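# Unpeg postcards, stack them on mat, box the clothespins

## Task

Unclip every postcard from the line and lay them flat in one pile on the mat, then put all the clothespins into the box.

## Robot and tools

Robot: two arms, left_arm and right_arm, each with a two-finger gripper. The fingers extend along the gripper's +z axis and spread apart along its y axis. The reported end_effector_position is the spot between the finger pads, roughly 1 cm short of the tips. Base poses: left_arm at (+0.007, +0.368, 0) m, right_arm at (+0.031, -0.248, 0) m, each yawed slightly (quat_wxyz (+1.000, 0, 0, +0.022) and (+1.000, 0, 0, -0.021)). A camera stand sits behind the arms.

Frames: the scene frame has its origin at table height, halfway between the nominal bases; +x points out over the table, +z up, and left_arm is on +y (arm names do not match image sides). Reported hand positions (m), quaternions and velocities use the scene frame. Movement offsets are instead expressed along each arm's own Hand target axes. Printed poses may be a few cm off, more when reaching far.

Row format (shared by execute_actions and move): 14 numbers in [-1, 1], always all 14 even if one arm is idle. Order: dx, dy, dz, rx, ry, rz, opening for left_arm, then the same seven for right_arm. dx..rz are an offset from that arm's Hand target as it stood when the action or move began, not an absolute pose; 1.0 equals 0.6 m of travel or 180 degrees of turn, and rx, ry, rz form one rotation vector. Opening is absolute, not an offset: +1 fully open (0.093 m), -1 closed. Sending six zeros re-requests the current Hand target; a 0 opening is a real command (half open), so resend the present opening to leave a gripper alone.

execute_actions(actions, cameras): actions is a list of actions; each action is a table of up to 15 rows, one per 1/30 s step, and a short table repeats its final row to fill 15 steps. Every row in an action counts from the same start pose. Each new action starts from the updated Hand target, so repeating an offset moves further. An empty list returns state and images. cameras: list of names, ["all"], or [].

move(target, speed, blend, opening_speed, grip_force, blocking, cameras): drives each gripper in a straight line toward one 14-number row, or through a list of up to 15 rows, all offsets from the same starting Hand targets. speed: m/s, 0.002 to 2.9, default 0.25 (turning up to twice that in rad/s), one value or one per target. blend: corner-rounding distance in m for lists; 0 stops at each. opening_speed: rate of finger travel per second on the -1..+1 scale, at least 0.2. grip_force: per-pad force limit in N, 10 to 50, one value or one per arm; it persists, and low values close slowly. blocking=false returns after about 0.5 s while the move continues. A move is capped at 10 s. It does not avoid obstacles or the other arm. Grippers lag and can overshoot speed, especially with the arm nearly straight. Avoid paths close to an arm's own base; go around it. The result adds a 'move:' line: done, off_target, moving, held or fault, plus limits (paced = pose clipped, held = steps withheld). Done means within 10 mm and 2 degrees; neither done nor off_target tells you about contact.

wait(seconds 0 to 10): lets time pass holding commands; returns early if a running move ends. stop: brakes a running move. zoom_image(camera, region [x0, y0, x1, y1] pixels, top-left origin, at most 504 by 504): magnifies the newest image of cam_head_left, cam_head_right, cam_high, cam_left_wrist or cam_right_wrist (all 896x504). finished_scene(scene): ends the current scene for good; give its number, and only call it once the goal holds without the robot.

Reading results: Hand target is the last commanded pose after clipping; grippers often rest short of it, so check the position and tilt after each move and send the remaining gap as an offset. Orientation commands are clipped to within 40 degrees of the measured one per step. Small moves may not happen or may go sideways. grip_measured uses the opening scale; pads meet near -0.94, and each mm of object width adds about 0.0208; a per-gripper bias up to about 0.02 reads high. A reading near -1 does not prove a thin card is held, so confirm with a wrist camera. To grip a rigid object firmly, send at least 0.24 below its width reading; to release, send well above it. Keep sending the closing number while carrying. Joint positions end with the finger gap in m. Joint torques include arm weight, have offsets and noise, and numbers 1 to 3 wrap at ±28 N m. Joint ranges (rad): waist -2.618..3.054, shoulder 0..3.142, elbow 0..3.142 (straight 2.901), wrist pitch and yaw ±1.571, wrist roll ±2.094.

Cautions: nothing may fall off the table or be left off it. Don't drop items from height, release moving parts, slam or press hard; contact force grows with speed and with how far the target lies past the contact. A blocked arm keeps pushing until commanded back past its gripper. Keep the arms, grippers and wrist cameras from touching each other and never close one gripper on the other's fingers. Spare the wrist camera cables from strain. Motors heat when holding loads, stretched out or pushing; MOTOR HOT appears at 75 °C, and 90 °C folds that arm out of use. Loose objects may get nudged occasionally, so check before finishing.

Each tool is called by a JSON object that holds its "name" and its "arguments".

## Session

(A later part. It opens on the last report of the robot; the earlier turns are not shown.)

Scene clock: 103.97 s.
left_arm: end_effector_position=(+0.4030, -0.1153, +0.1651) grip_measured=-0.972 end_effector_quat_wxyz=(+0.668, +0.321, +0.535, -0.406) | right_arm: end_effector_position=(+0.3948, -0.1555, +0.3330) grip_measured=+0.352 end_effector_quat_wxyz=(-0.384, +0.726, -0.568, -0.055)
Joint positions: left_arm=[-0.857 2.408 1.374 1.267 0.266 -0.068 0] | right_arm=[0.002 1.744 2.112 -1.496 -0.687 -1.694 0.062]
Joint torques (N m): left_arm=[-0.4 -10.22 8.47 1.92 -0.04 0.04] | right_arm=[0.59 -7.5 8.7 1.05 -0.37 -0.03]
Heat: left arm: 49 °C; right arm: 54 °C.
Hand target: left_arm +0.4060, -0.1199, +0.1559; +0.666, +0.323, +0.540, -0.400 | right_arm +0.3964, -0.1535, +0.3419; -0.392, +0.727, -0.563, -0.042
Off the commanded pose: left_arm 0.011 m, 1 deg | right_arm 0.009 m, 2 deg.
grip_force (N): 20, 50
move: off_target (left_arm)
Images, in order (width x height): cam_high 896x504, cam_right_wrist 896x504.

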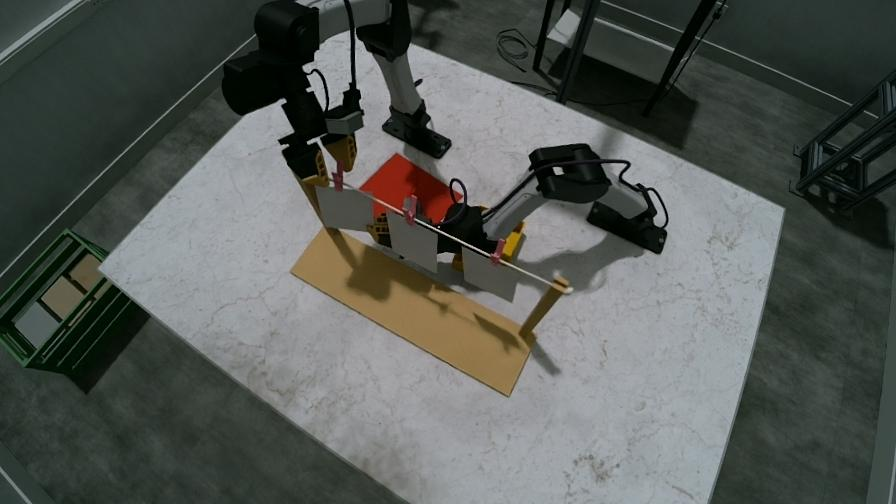

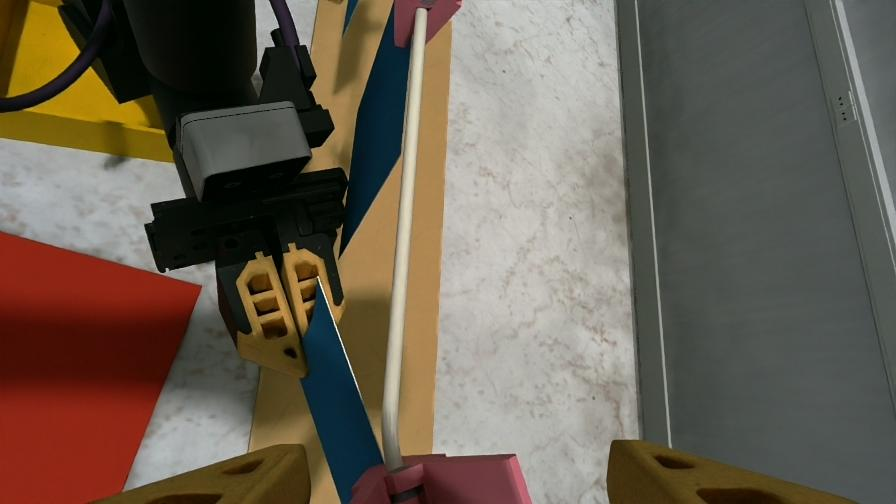

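{"name": "move", "arguments": {"target": [[0,0,0,0,0,0,-1,0,0.0075,0.0,0,0,0,0.35],[0,0,0,0,0,0,-1,0,0.0075,0.0,0,0,0,-0.35]], "speed": 0.06, "opening_speed": 0.35, "cameras": ["cam_right_wrist", "cam_high"]}}

{"name": "zoom_image", "arguments": {"camera": "cam_high", "region": [290, 120, 440, 230]}}

Scene clock: 112.47 s.
left_arm: end_effector_position=(+0.4032, -0.1154, +0.1647) grip_measured=-0.972 end_effector_quat_wxyz=(+0.668, +0.321, +0.535, -0.406) | right_arm: end_effector_position=(+0.3971, -0.1557, +0.3328) grip_measured=-0.341 end_effector_quat_wxyz=(-0.386, +0.726, -0.567, -0.051)
Joint positions: left_arm=[-0.857 2.408 1.374 1.265 0.265 -0.068 0] | right_arm=[0.002 1.744 2.108 -1.482 -0.685 -1.693 0.029]
Joint torques (N m): left_arm=[-0.4 -10.18 8.43 1.93 -0.03 0.04] | right_arm=[0.47 -9.51 5.67 1.07 -0.4 -0.05]
Heat: left arm: 50 °C; right arm: 54 °C.
Hand target: left_arm +0.4061, -0.1199, +0.1559; +0.666, +0.323, +0.541, -0.400 | right_arm +0.3925, -0.1538, +0.3396; -0.392, +0.727, -0.562, -0.042
Off the commanded pose: left_arm 0.010 m, 1 deg | right_arm 0.008 m, 1 deg.
grip_force (N): 20, 50
move: done
Images, in order (width x height): cam_high 896x504, cam_right_wrist 896x504.

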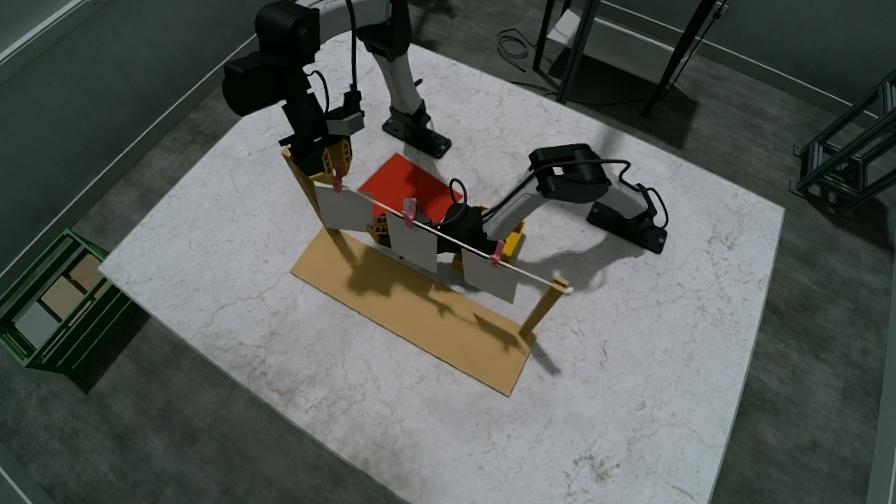

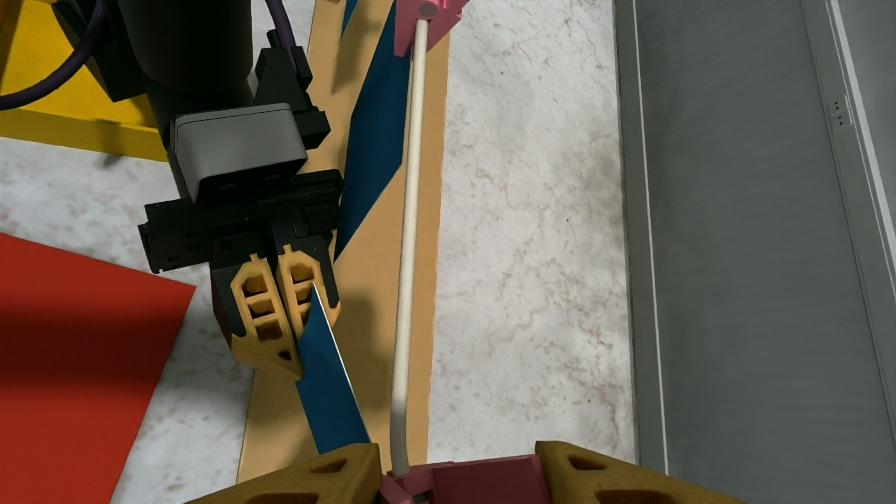

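Scaled by 3.360 from the camera's 896x504 image, which has a finer 1280x720 frame.

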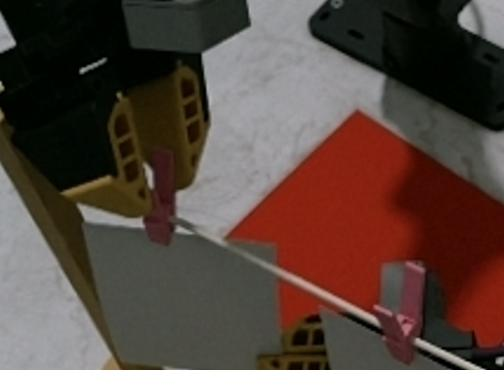

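{"name": "move", "arguments": {"target": [0,0,0,0,0,0,-1,0,0,0,0,0,0,-0.7], "grip_force": [20, 35], "cameras": ["cam_right_wrist"]}}

{"name": "move", "arguments": {"target": [0,0,0,0,0,0,-1,0,0,0,0,0,0,-0.85], "grip_force": [20, 40], "cameras": ["cam_right_wrist", "cam_high"]}}

{"name": "zoom_image", "arguments": {"camera": "cam_high", "region": [290, 120, 440, 230]}}

Scene clock: 118.00 s.
left_arm: end_effector_position=(+0.4032, -0.1154, +0.1647) grip_measured=-0.972 end_effector_quat_wxyz=(+0.668, +0.321, +0.535, -0.406) | right_arm: end_effector_position=(+0.3964, -0.1557, +0.3340) grip_measured=-0.674 end_effector_quat_wxyz=(-0.387, +0.726, -0.566, -0.050)
Joint positions: left_arm=[-0.857 2.408 1.374 1.265 0.265 -0.068 0] | right_arm=[0.002 1.741 2.108 -1.482 -0.686 -1.692 0.013]
Joint torques (N m): left_arm=[-0.42 -10.19 8.44 1.93 -0.04 0.03] | right_arm=[0.53 -9.11 5.68 1.05 -0.39 -0.05]
Heat: left arm: 51 °C; right arm: 54 °C.
Hand target: left_arm +0.4061, -0.1199, +0.1559; +0.666, +0.323, +0.541, -0.400 | right_arm +0.3925, -0.1537, +0.3396; -0.392, +0.727, -0.562, -0.042
Off the commanded pose: left_arm 0.010 m, 1 deg | right_arm 0.007 m, 1 deg.
grip_force (N): 20, 35
move: done
Images, in order (width x height): cam_right_wrist 896x504.

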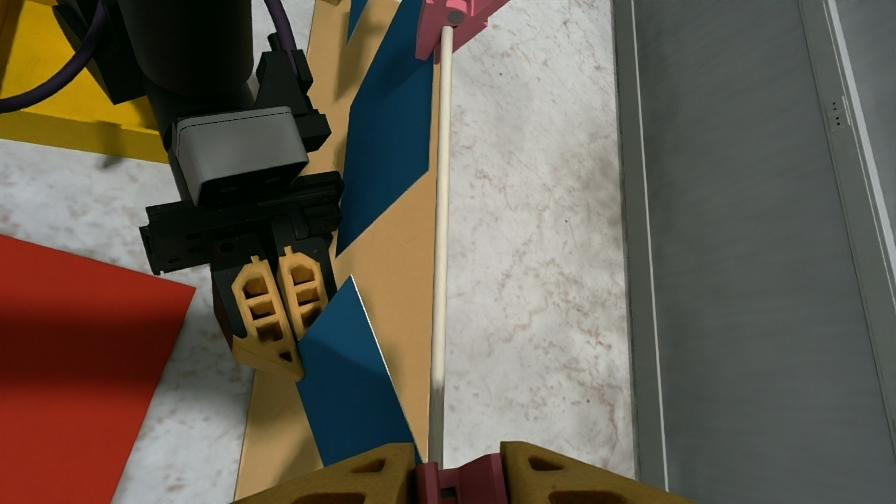

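Scene clock: 118.50 s.
left_arm: end_effector_position=(+0.4032, -0.1154, +0.1647) grip_measured=-0.972 end_effector_quat_wxyz=(+0.668, +0.321, +0.535, -0.406) | right_arm: end_effector_position=(+0.3964, -0.1557, +0.3340) grip_measured=-0.698 end_effector_quat_wxyz=(-0.387, +0.726, -0.566, -0.050)
Joint positions: left_arm=[-0.857 2.408 1.374 1.265 0.265 -0.068 0] | right_arm=[0.002 1.741 2.108 -1.482 -0.686 -1.691 0.012]
Joint torques (N m): left_arm=[-0.42 -10.17 8.42 1.93 -0.03 0.04] | right_arm=[0.49 -9.17 5.71 1.07 -0.39 -0.06]
Heat: left arm: 51 °C; right arm: 54 °C.
Hand target: left_arm +0.4061, -0.1199, +0.1559; +0.666, +0.323, +0.541, -0.400 | right_arm +0.3925, -0.1538, +0.3396; -0.392, +0.727, -0.563, -0.042
Off the commanded pose: left_arm 0.010 m, 1 deg | right_arm 0.007 m, 1 deg.
grip_force (N): 20, 40
move: done
Images, in order (width x height): cam_high 896x504, cam_right_wrist 896x504.

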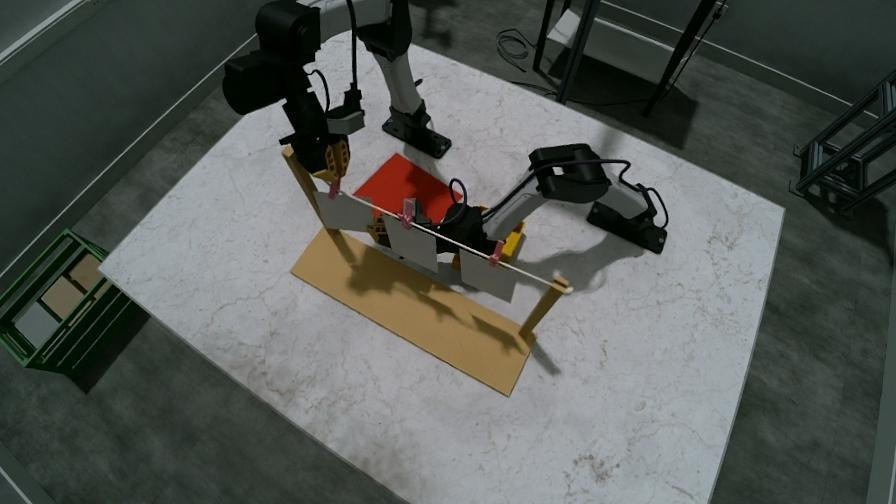

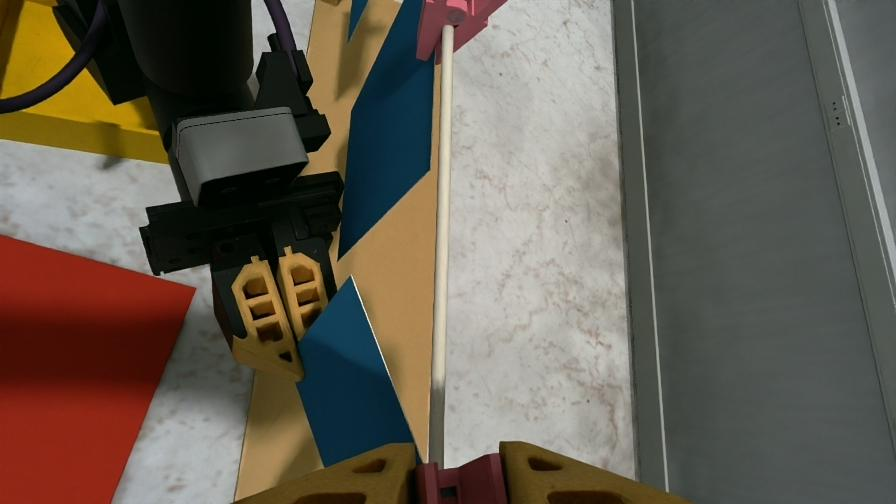

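Scaled by 3.360 from the camera's 896x504 image, which has a finer 1280x720 frame.

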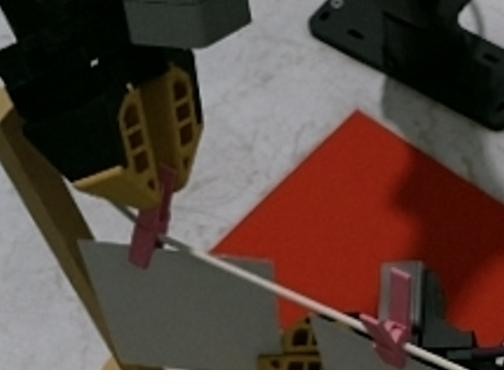

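{"name": "move", "arguments": {"target": [0,0,0,0,0,0,-1,-0.0505,-0.0522,-0.069,0,0,0,-0.85], "speed": 0.08, "cameras": ["cam_right_wrist", "cam_high", "cam_head_right", "cam_left_wrist"]}}

{"name": "zoom_image", "arguments": {"camera": "cam_high", "region": [290, 120, 440, 230]}}

Scene clock: 122.23 s.
left_arm: end_effector_position=(+0.4033, -0.1155, +0.1640) grip_measured=-0.972 end_effector_quat_wxyz=(+0.667, +0.321, +0.536, -0.405) | right_arm: end_effector_position=(+0.3888, -0.1553, +0.4000) grip_measured=-0.728 end_effector_quat_wxyz=(-0.434, +0.705, -0.561, -0.002)
Joint positions: left_arm=[-0.857 2.408 1.374 1.262 0.265 -0.068 0] | right_arm=[0.002 1.756 2.377 -1.557 -0.686 -1.603 0.01]
Joint torques (N m): left_arm=[-0.4 -10.19 8.46 1.97 -0.04 0.03] | right_arm=[0.2 -4.74 7.39 1.19 -0.45 -0.02]
Heat: left arm: 52 °C; right arm: 54 °C.
Hand target: left_arm +0.4061, -0.1199, +0.1559; +0.666, +0.323, +0.541, -0.400 | right_arm +0.3925, -0.1537, +0.3996; -0.392, +0.727, -0.562, -0.042
Off the commanded pose: left_arm 0.010 m, 1 deg | right_arm 0.004 m, 7 deg.
joint sent to its limit (right arm) — joint 4 (wrist pitch), lower limit. The joint targets are off in orientation, not in position.
grip_force (N): 20, 40
move: off_target (right_arm)
Images, in order (width x height): cam_head_right 896x504, cam_high 896x504, cam_left_wrist 896x504, cam_right_wrist 896x504.

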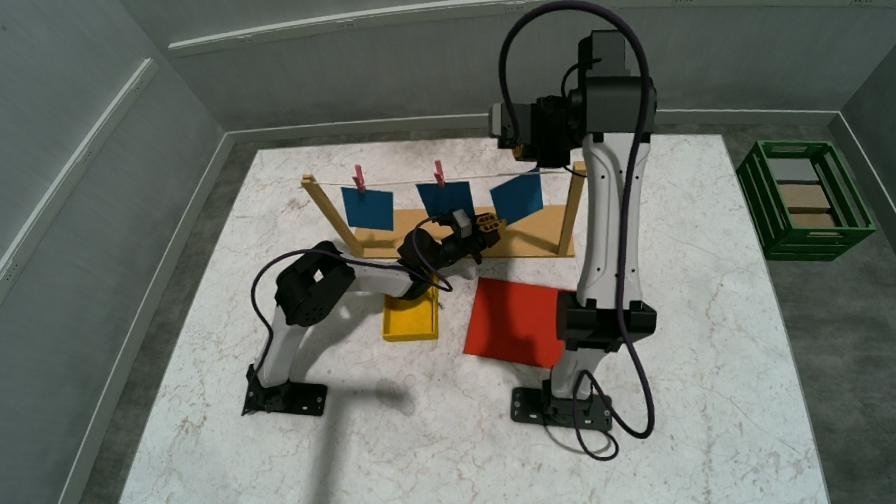

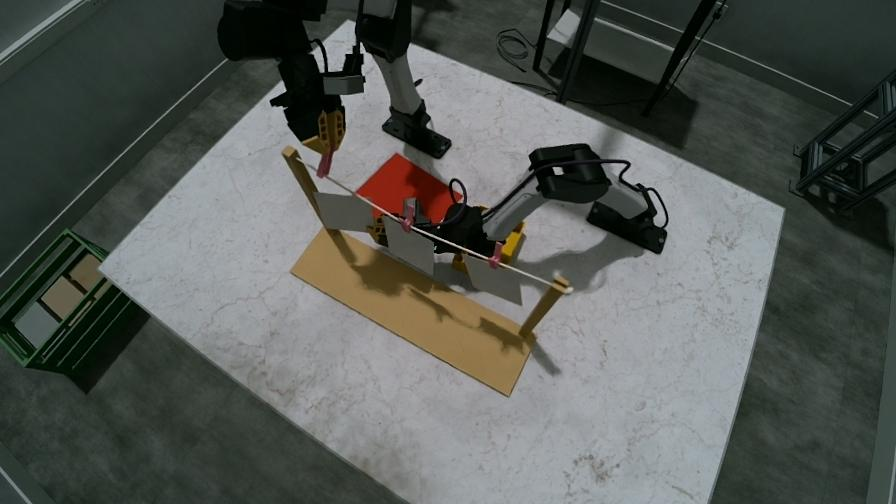

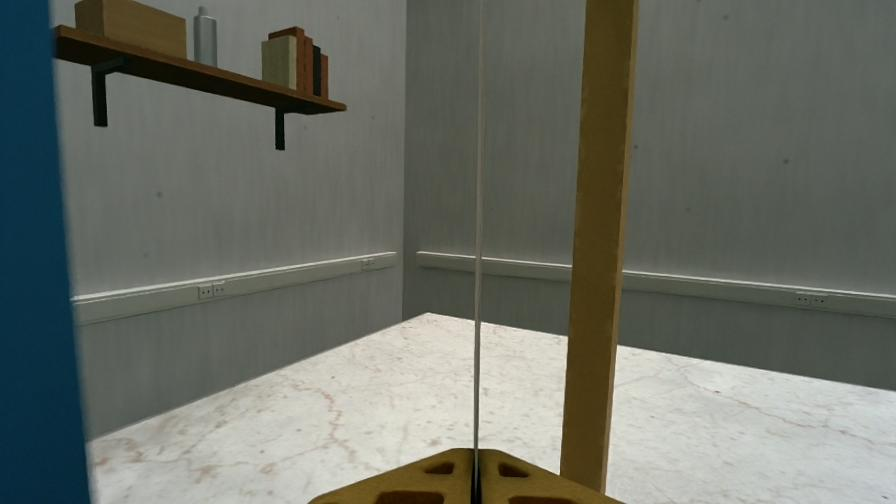

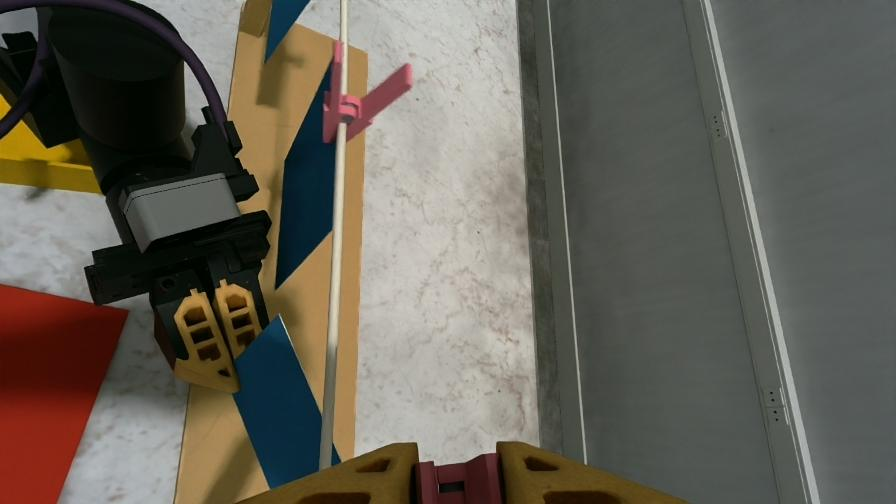

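Scaled by 3.360 from the camera's 896x504 image, which has a finer 1280x720 frame.

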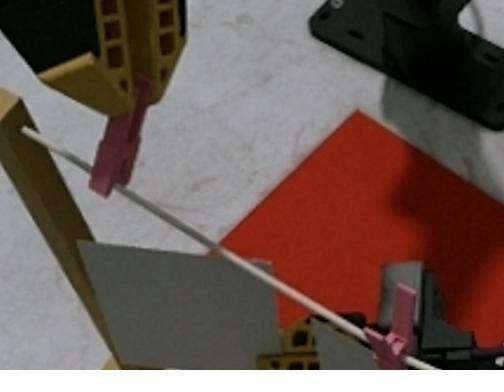

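{"name": "move", "arguments": {"target": [[0,0,0,0,0,0,-1,-0.0322,0.1133,-0.111,0.08,0.084,0.111,-0.85],[0,0,0,0,0,0,-1,0.2382,0.213,-0.289,0.1627,0.168,0.2222,-0.85]], "blend": [0.04,0], "speed": 0.2, "cameras": ["cam_right_wrist", "cam_head_left"]}}

Scene clock: 131.00 s.
left_arm: end_effector_position=(+0.4033, -0.1155, +0.1640) grip_measured=-0.972 end_effector_quat_wxyz=(+0.667, +0.321, +0.536, -0.405) | right_arm: end_effector_position=(+0.2686, -0.3799, +0.3830) grip_measured=-0.728 end_effector_quat_wxyz=(+0.362, -0.359, +0.845, -0.160)
Joint positions: left_arm=[-0.857 2.408 1.374 1.262 0.265 -0.068 0] | right_arm=[-0.804 1.352 1.951 -1.55 -0.568 -1.462 0.01]
Joint torques (N m): left_arm=[-0.42 -10.18 8.47 1.96 -0.04 0.04] | right_arm=[-0.42 -2.17 5.26 1.22 -0.46 -0.29]
Heat: left arm: 53 °C; right arm: 54 °C.
Hand target: left_arm +0.4061, -0.1199, +0.1559; +0.666, +0.323, +0.541, -0.400 | right_arm +0.2699, -0.3805, +0.3803; +0.365, -0.362, +0.844, -0.153
Off the commanded pose: left_arm 0.010 m, 1 deg | right_arm 0.003 m, 1 deg.
grip_force (N): 20, 40
move: done
Images, in order (width x height): cam_head_left 896x504, cam_right_wrist 896x504.

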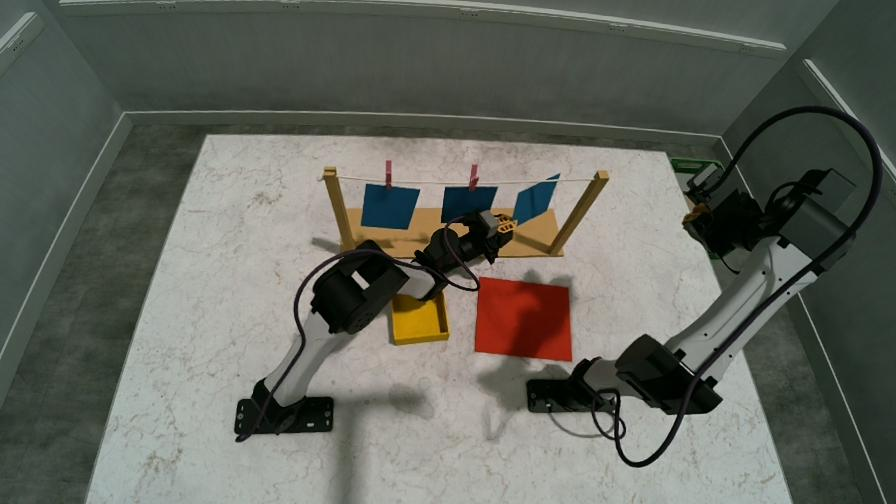

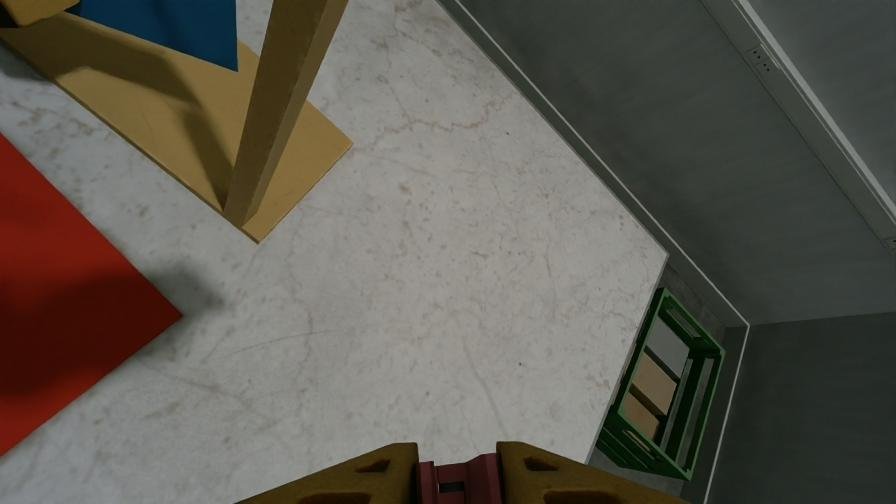

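{"name": "move", "arguments": {"target": [[0.034,-0.0147,-0.0153,0,0,0,-1,0,0,0,0,0,0,-0.85],[-0.096,-0.1532,-0.1787,0,0,0,-1,0,0,0,0,0,0,-0.85],[-0.2157,-0.2101,-0.2614,-0.0662,0.2348,-0.4374,-1,0,0,0,0,0,0,-0.85]], "blend": [0.005,0.02,0], "speed": [0.06,0.15,0.2], "cameras": ["cam_head_left", "cam_high"]}}

Scene clock: 151.07 s.
left_arm: end_effector_position=(+0.2104, -0.0217, +0.2307) grip_measured=-0.972 end_effector_quat_wxyz=(+0.070, -0.037, +0.849, -0.522) | right_arm: end_effector_position=(+0.2686, -0.3798, +0.3830) grip_measured=-0.728 end_effector_quat_wxyz=(+0.363, -0.359, +0.845, -0.160)
Joint positions: left_arm=[-0.981 1.434 1.06 -0.131 0.406 -1.265 0] | right_arm=[-0.804 1.352 1.951 -1.55 -0.568 -1.463 0.01]
Joint torques (N m): left_arm=[0.32 -7.98 10.51 1.92 0.29 -0.08] | right_arm=[-0.46 -2.17 5.29 1.21 -0.47 -0.25]
Heat: left arm: 53 °C; right arm: 52 °C.
Hand target: left_arm +0.2101, -0.0203, +0.2505; +0.074, -0.036, +0.840, -0.537 | right_arm +0.2699, -0.3805, +0.3803; +0.365, -0.362, +0.844, -0.153
Off the commanded pose: left_arm 0.020 m, 2 deg | right_arm 0.003 m, 1 deg.
grip_force (N): 20, 40
move: off_target (left_arm)
Images, in order (width x height): cam_head_left 896x504, cam_high 896x504.

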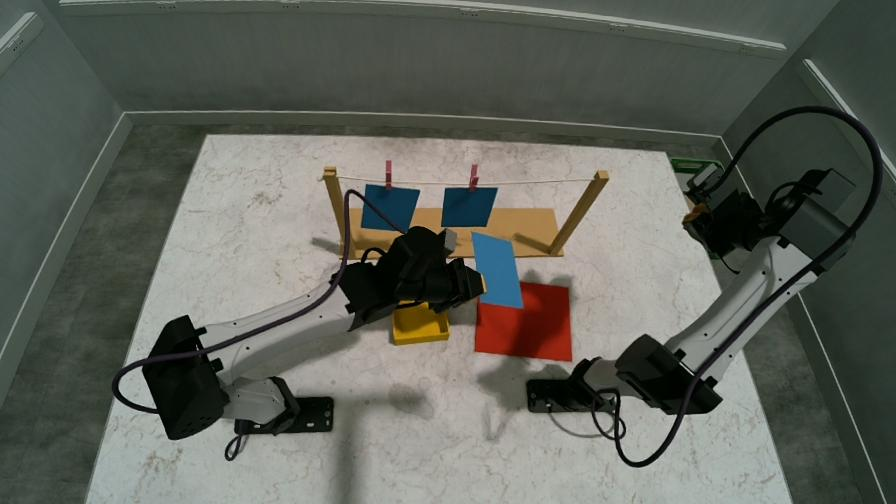

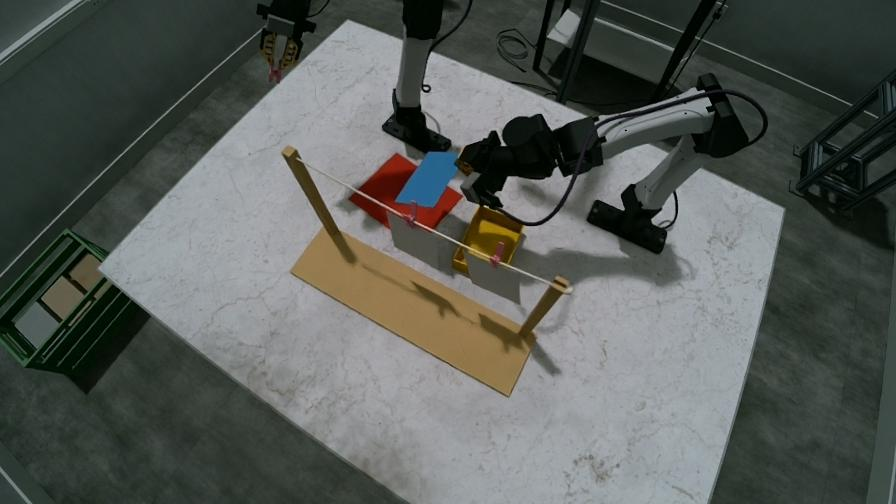

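{"name": "move", "arguments": {"target": [0.068,0.1318,0.1905,0,0,0,-1,0,0,0,0,0,0,-0.85], "speed": 0.15, "cameras": ["cam_head_left", "cam_head_right"]}}

{"name": "zoom_image", "arguments": {"camera": "cam_head_left", "region": [440, 240, 600, 370]}}

{"name": "zoom_image", "arguments": {"camera": "cam_head_right", "region": [440, 240, 600, 370]}}

Scene clock: 155.53 s.
left_arm: end_effector_position=(+0.1863, -0.0936, +0.1312) grip_measured=-0.972 end_effector_quat_wxyz=(+0.065, -0.028, +0.841, -0.536) | right_arm: end_effector_position=(+0.2686, -0.3798, +0.3830) grip_measured=-0.728 end_effector_quat_wxyz=(+0.363, -0.359, +0.845, -0.160)
Joint positions: left_arm=[-1.149 1.761 0.937 0.375 0.282 -1.35 0] | right_arm=[-0.804 1.352 1.951 -1.55 -0.568 -1.463 0.01]
Joint torques (N m): left_arm=[-0.27 -6.91 7.19 2.35 -0.13 -0.07] | right_arm=[-0.46 -2.18 5.3 1.21 -0.48 -0.25]
Heat: left arm: 52 °C; right arm: 52 °C.
Hand target: left_arm +0.1899, -0.0950, +0.1281; +0.074, -0.036, +0.840, -0.537 | right_arm +0.2699, -0.3805, +0.3803; +0.365, -0.362, +0.844, -0.153
Off the commanded pose: left_arm 0.005 m, 1 deg | right_arm 0.003 m, 1 deg.
grip_force (N): 20, 40
move: done
Images, in order (width x height): cam_head_left 896x504, cam_head_right 896x504.

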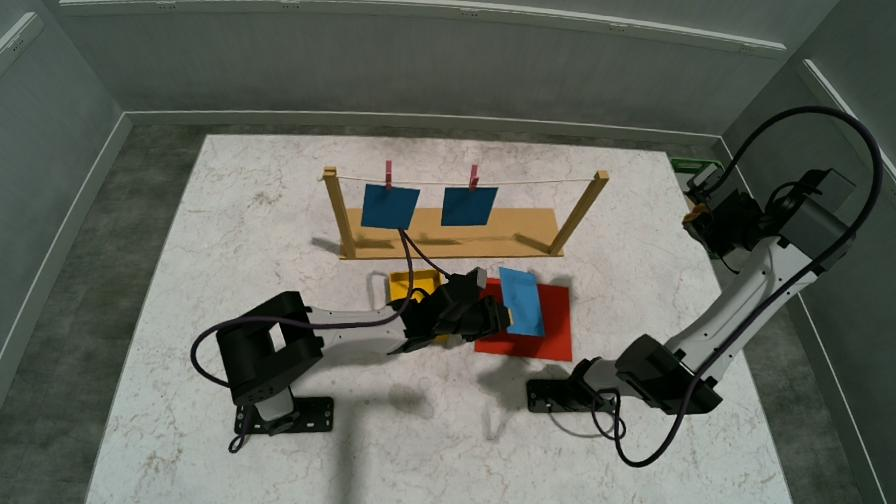

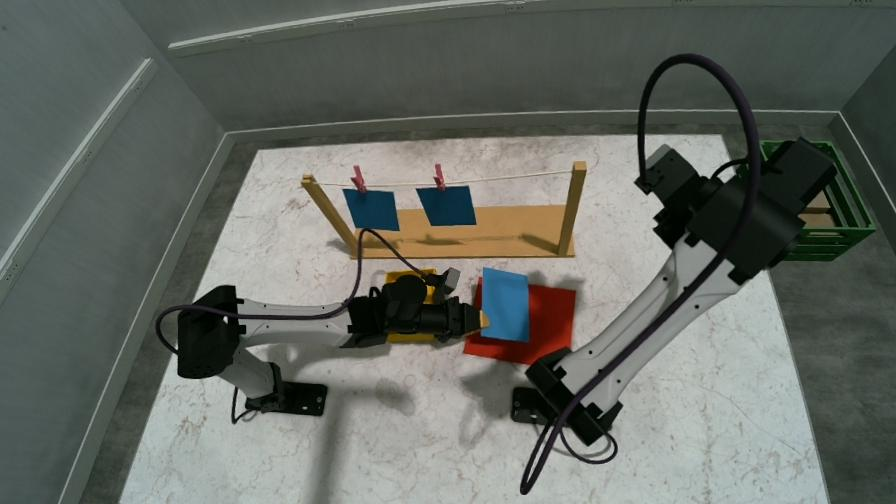

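Scaled by 3.150 from the camera's 896x504 image, which has a finer 1280x720 frame.

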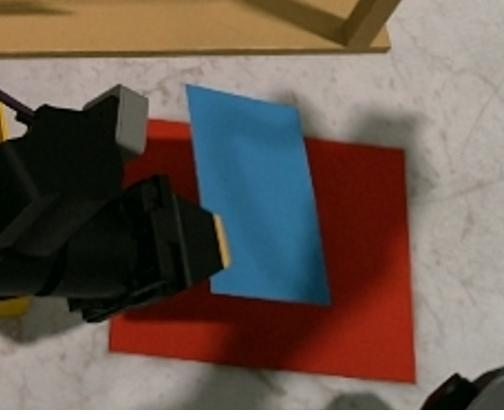

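Scaled by 3.150 from the camera's 896x504 image, which has a finer 1280x720 frame.

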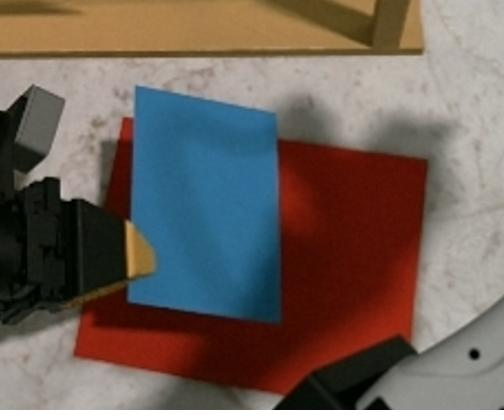

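{"name": "move", "arguments": {"target": [0.012,0.0989,0.0708,0,0,0,-1,0,0,0,0,0,0,-0.85], "speed": 0.08, "cameras": ["cam_head_left", "cam_head_right"]}}

{"name": "zoom_image", "arguments": {"camera": "cam_head_left", "region": [440, 240, 600, 370]}}

{"name": "zoom_image", "arguments": {"camera": "cam_head_right", "region": [380, 240, 600, 370]}}

Scene clock: 160.07 s.
left_arm: end_effector_position=(+0.1893, -0.1092, +0.0618) grip_measured=-0.972 end_effector_quat_wxyz=(+0.066, -0.029, +0.840, -0.538) | right_arm: end_effector_position=(+0.2686, -0.3798, +0.3830) grip_measured=-0.728 end_effector_quat_wxyz=(+0.363, -0.359, +0.845, -0.160)
Joint positions: left_arm=[-1.162 2 0.903 0.655 0.269 -1.358 0] | right_arm=[-0.804 1.352 1.951 -1.55 -0.568 -1.463 0.01]
Joint torques (N m): left_arm=[-0.51 -7.73 5.82 2.34 -0.11 -0.07] | right_arm=[-0.46 -2.15 5.29 1.22 -0.47 -0.25]
Heat: left arm: 51 °C; right arm: 52 °C.
Hand target: left_arm +0.1908, -0.1090, +0.0560; +0.074, -0.036, +0.840, -0.536 | right_arm +0.2699, -0.3805, +0.3803; +0.365, -0.362, +0.844, -0.153
Off the commanded pose: left_arm 0.006 m, 1 deg | right_arm 0.003 m, 1 deg.
grip_force (N): 20, 40
move: done
Images, in order (width x height): cam_head_left 896x504, cam_head_right 896x504.

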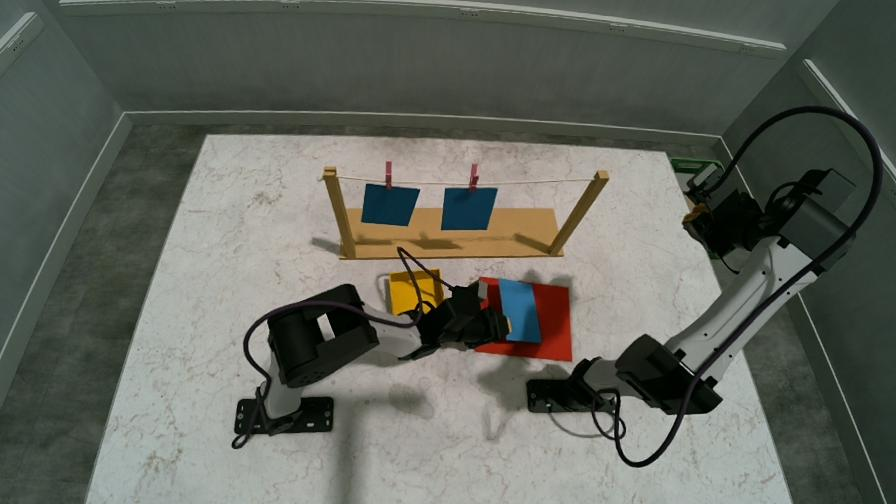

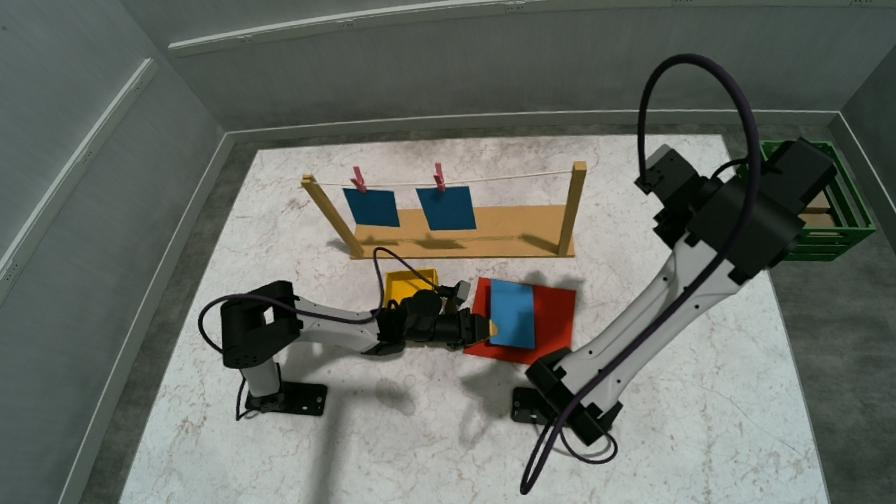

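Scaled by 3.150 from the camera's 896x504 image, which has a finer 1280x720 frame.

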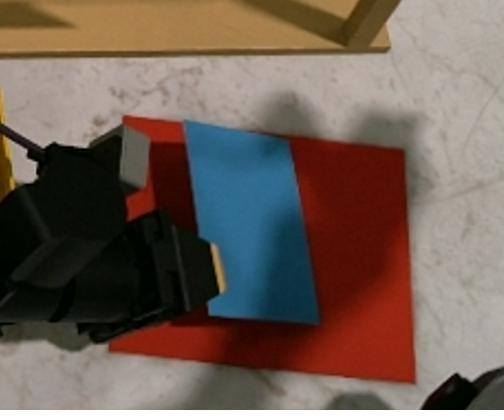

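Scaled by 2.291 from the camera's 896x504 image, which has a finer 1280x720 frame.

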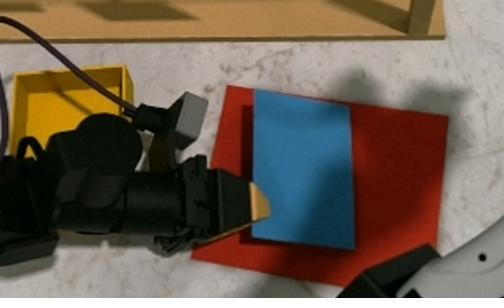

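{"name": "move", "arguments": {"target": [[0.0132,0,-0.0022,0,0,0,-1,0,0,0,0,0,0,-0.85],[0.0132,0,-0.0022,0,0,0,-0.6,0,0,0,0,0,0,-0.85],[0.0132,0.0183,-0.0535,0,0,0,-0.6,0,0,0,0,0,0,-0.85],[0.01,-0.1185,-0.14,0,0,0,-0.6,0,0,0,0,0,0,-0.85]], "speed": [0.05,0.05,0.05,0.12], "opening_speed": 0.3, "cameras": ["cam_head_left", "cam_high", "cam_left_wrist"]}}

{"name": "zoom_image", "arguments": {"camera": "cam_head_left", "region": [380, 240, 600, 370]}}

Scene clock: 171.93 s.
left_arm: end_effector_position=(+0.1684, -0.0624, +0.1405) grip_measured=-0.603 end_effector_quat_wxyz=(+0.066, -0.038, +0.846, -0.527) | right_arm: end_effector_position=(+0.2686, -0.3798, +0.3830) grip_measured=-0.728 end_effector_quat_wxyz=(+0.363, -0.359, +0.845, -0.160)
Joint positions: left_arm=[-1.164 1.607 0.824 0.317 0.251 -1.367 0.016] | right_arm=[-0.804 1.352 1.951 -1.55 -0.568 -1.463 0.01]
Joint torques (N m): left_arm=[-0.2 -8.44 9.21 1.99 0.09 0.03] | right_arm=[-0.46 -2.15 5.27 1.23 -0.49 -0.26]
Heat: left arm: 49 °C; right arm: 51 °C.
Hand target: left_arm +0.1698, -0.0646, +0.1547; +0.074, -0.036, +0.840, -0.537 | right_arm +0.2699, -0.3805, +0.3803; +0.365, -0.362, +0.844, -0.153
Off the commanded pose: left_arm 0.014 m, 2 deg | right_arm 0.003 m, 1 deg.
grip_force (N): 20, 40
move: off_target (left_arm)
Images, in order (width x height): cam_head_left 896x504, cam_high 896x504, cam_left_wrist 896x504.

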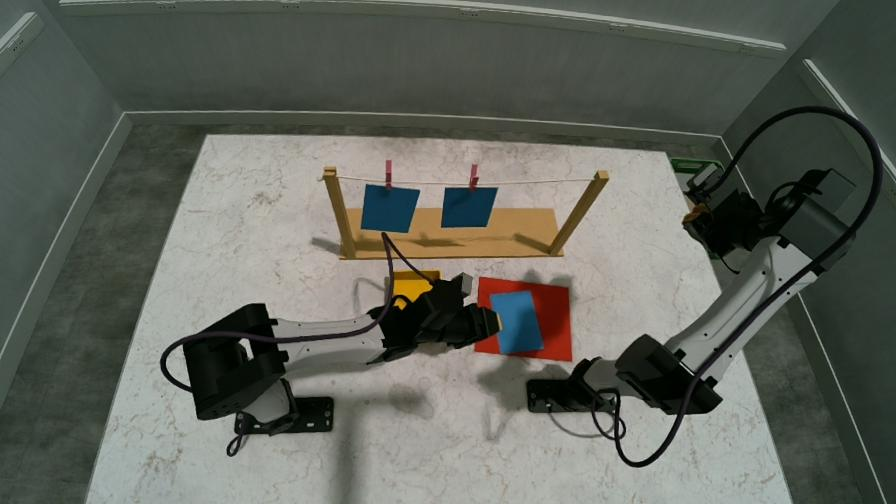

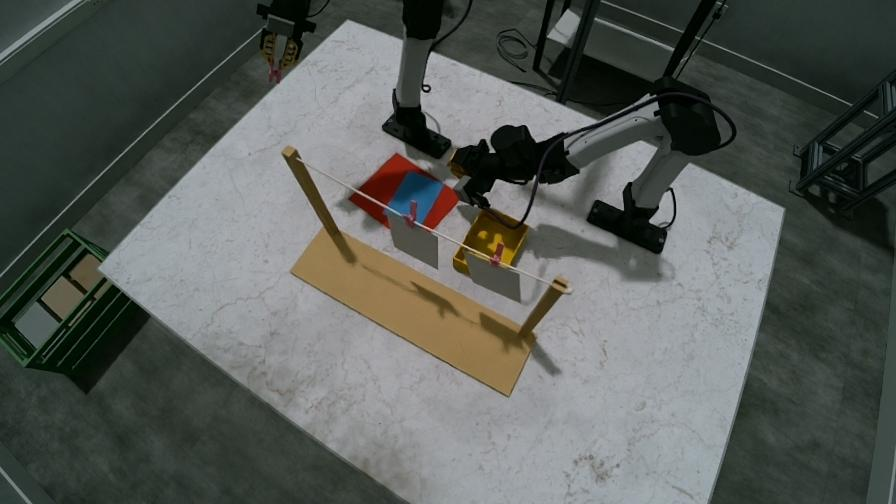

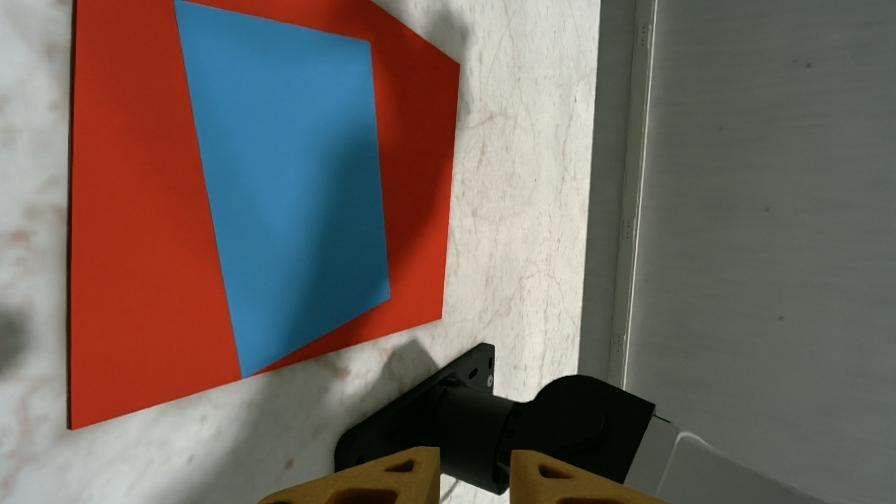

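Scaled by 2.291 from the camera's 896x504 image, which has a finer 1280x720 frame.

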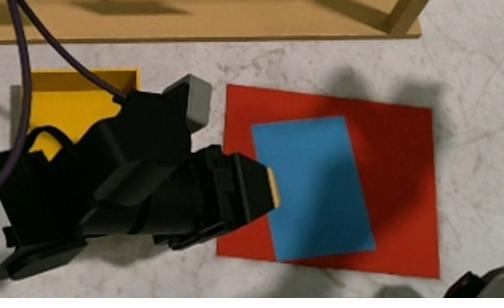

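{"name": "move", "arguments": {"target": [[-0.0736,-0.1107,-0.1247,0,0,0,-0.6,0,0,0,0,0,0,-0.85],[-0.241,-0.0065,-0.4396,0.0662,-0.2348,0.4374,-0.2,0,0,0,0,0,0,-0.85]], "blend": [0.03,0], "speed": 0.25, "cameras": ["cam_left_wrist", "cam_head_left", "cam_head_right"]}}

{"name": "zoom_image", "arguments": {"camera": "cam_head_left", "region": [380, 240, 600, 370]}}

Scene clock: 190.40 s.
left_arm: end_effector_position=(+0.2708, +0.1899, +0.2824) grip_measured=-0.202 end_effector_quat_wxyz=(+0.668, +0.321, +0.541, -0.397) | right_arm: end_effector_position=(+0.2686, -0.3798, +0.3830) grip_measured=-0.728 end_effector_quat_wxyz=(+0.363, -0.359, +0.845, -0.160)
Joint positions: left_arm=[-0.221 1.091 0.337 1.082 0.868 -0.254 0.035] | right_arm=[-0.804 1.352 1.951 -1.55 -0.568 -1.463 0.01]
Joint torques (N m): left_arm=[0.34 -1.31 6.64 1.92 0.05 -0.13] | right_arm=[-0.47 -2.18 5.27 1.22 -0.48 -0.25]
Heat: left arm: 46 °C; right arm: 51 °C.
Hand target: left_arm +0.2698, +0.1902, +0.2797; +0.666, +0.323, +0.540, -0.400 | right_arm +0.2699, -0.3805, +0.3803; +0.365, -0.362, +0.844, -0.153
Off the commanded pose: left_arm 0.003 m, 0 deg | right_arm 0.003 m, 1 deg.
grip_force (N): 20, 40
move: done
Images, in order (width x height): cam_head_left 896x504, cam_head_right 896x504, cam_left_wrist 896x504.

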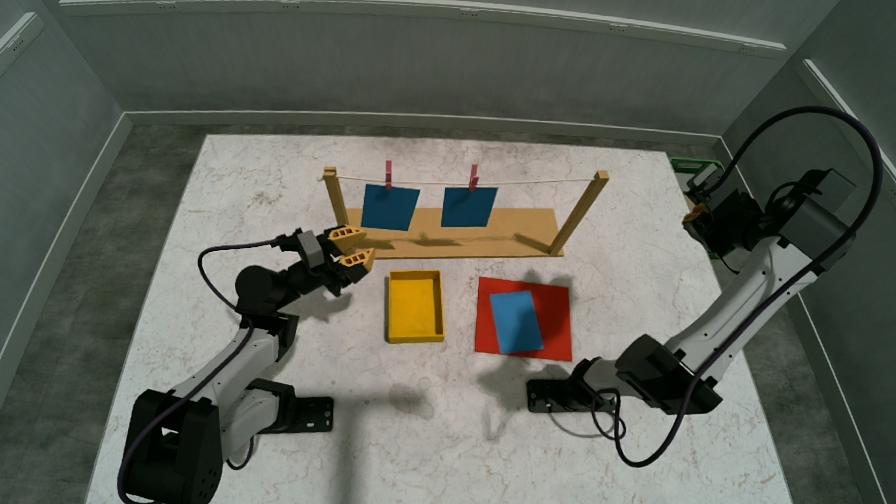

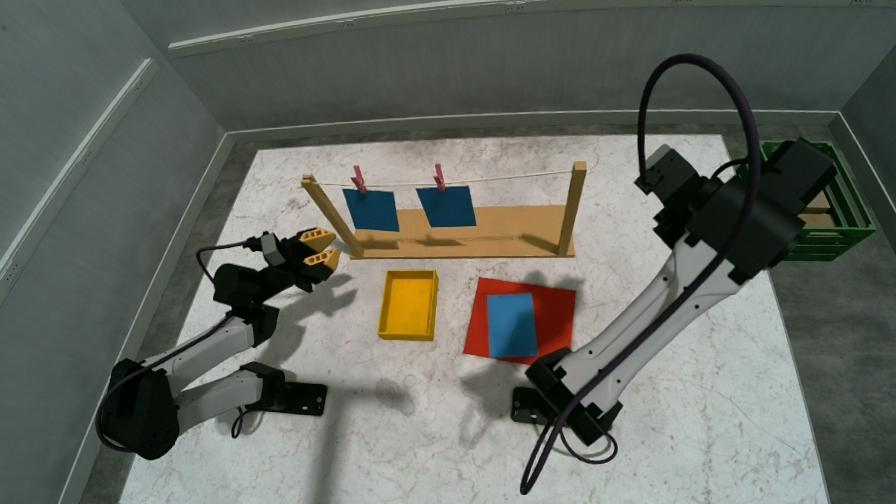

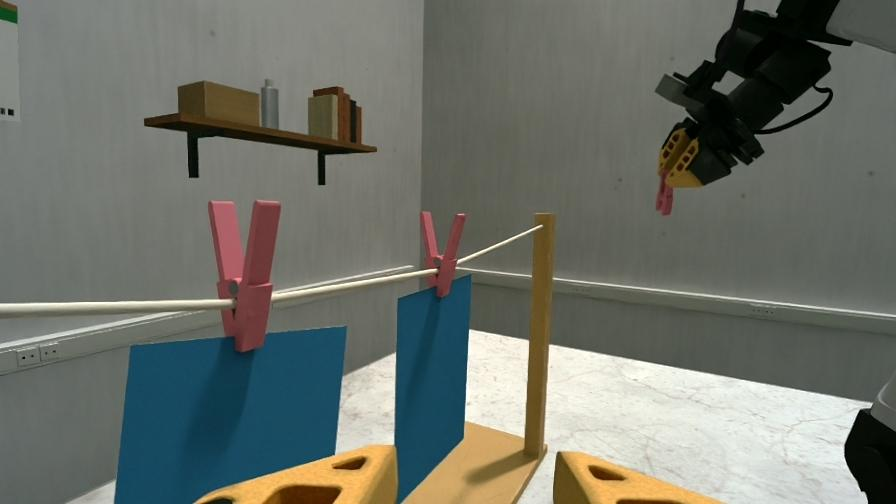

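Scaled by 2.291 from the camera's 896x504 image, which has a finer 1280x720 frame.

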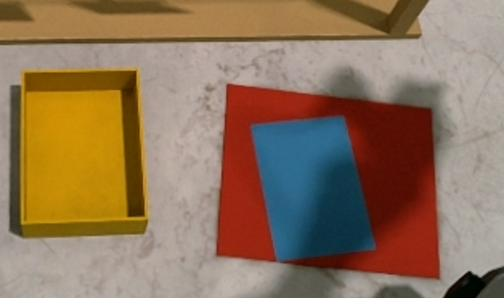

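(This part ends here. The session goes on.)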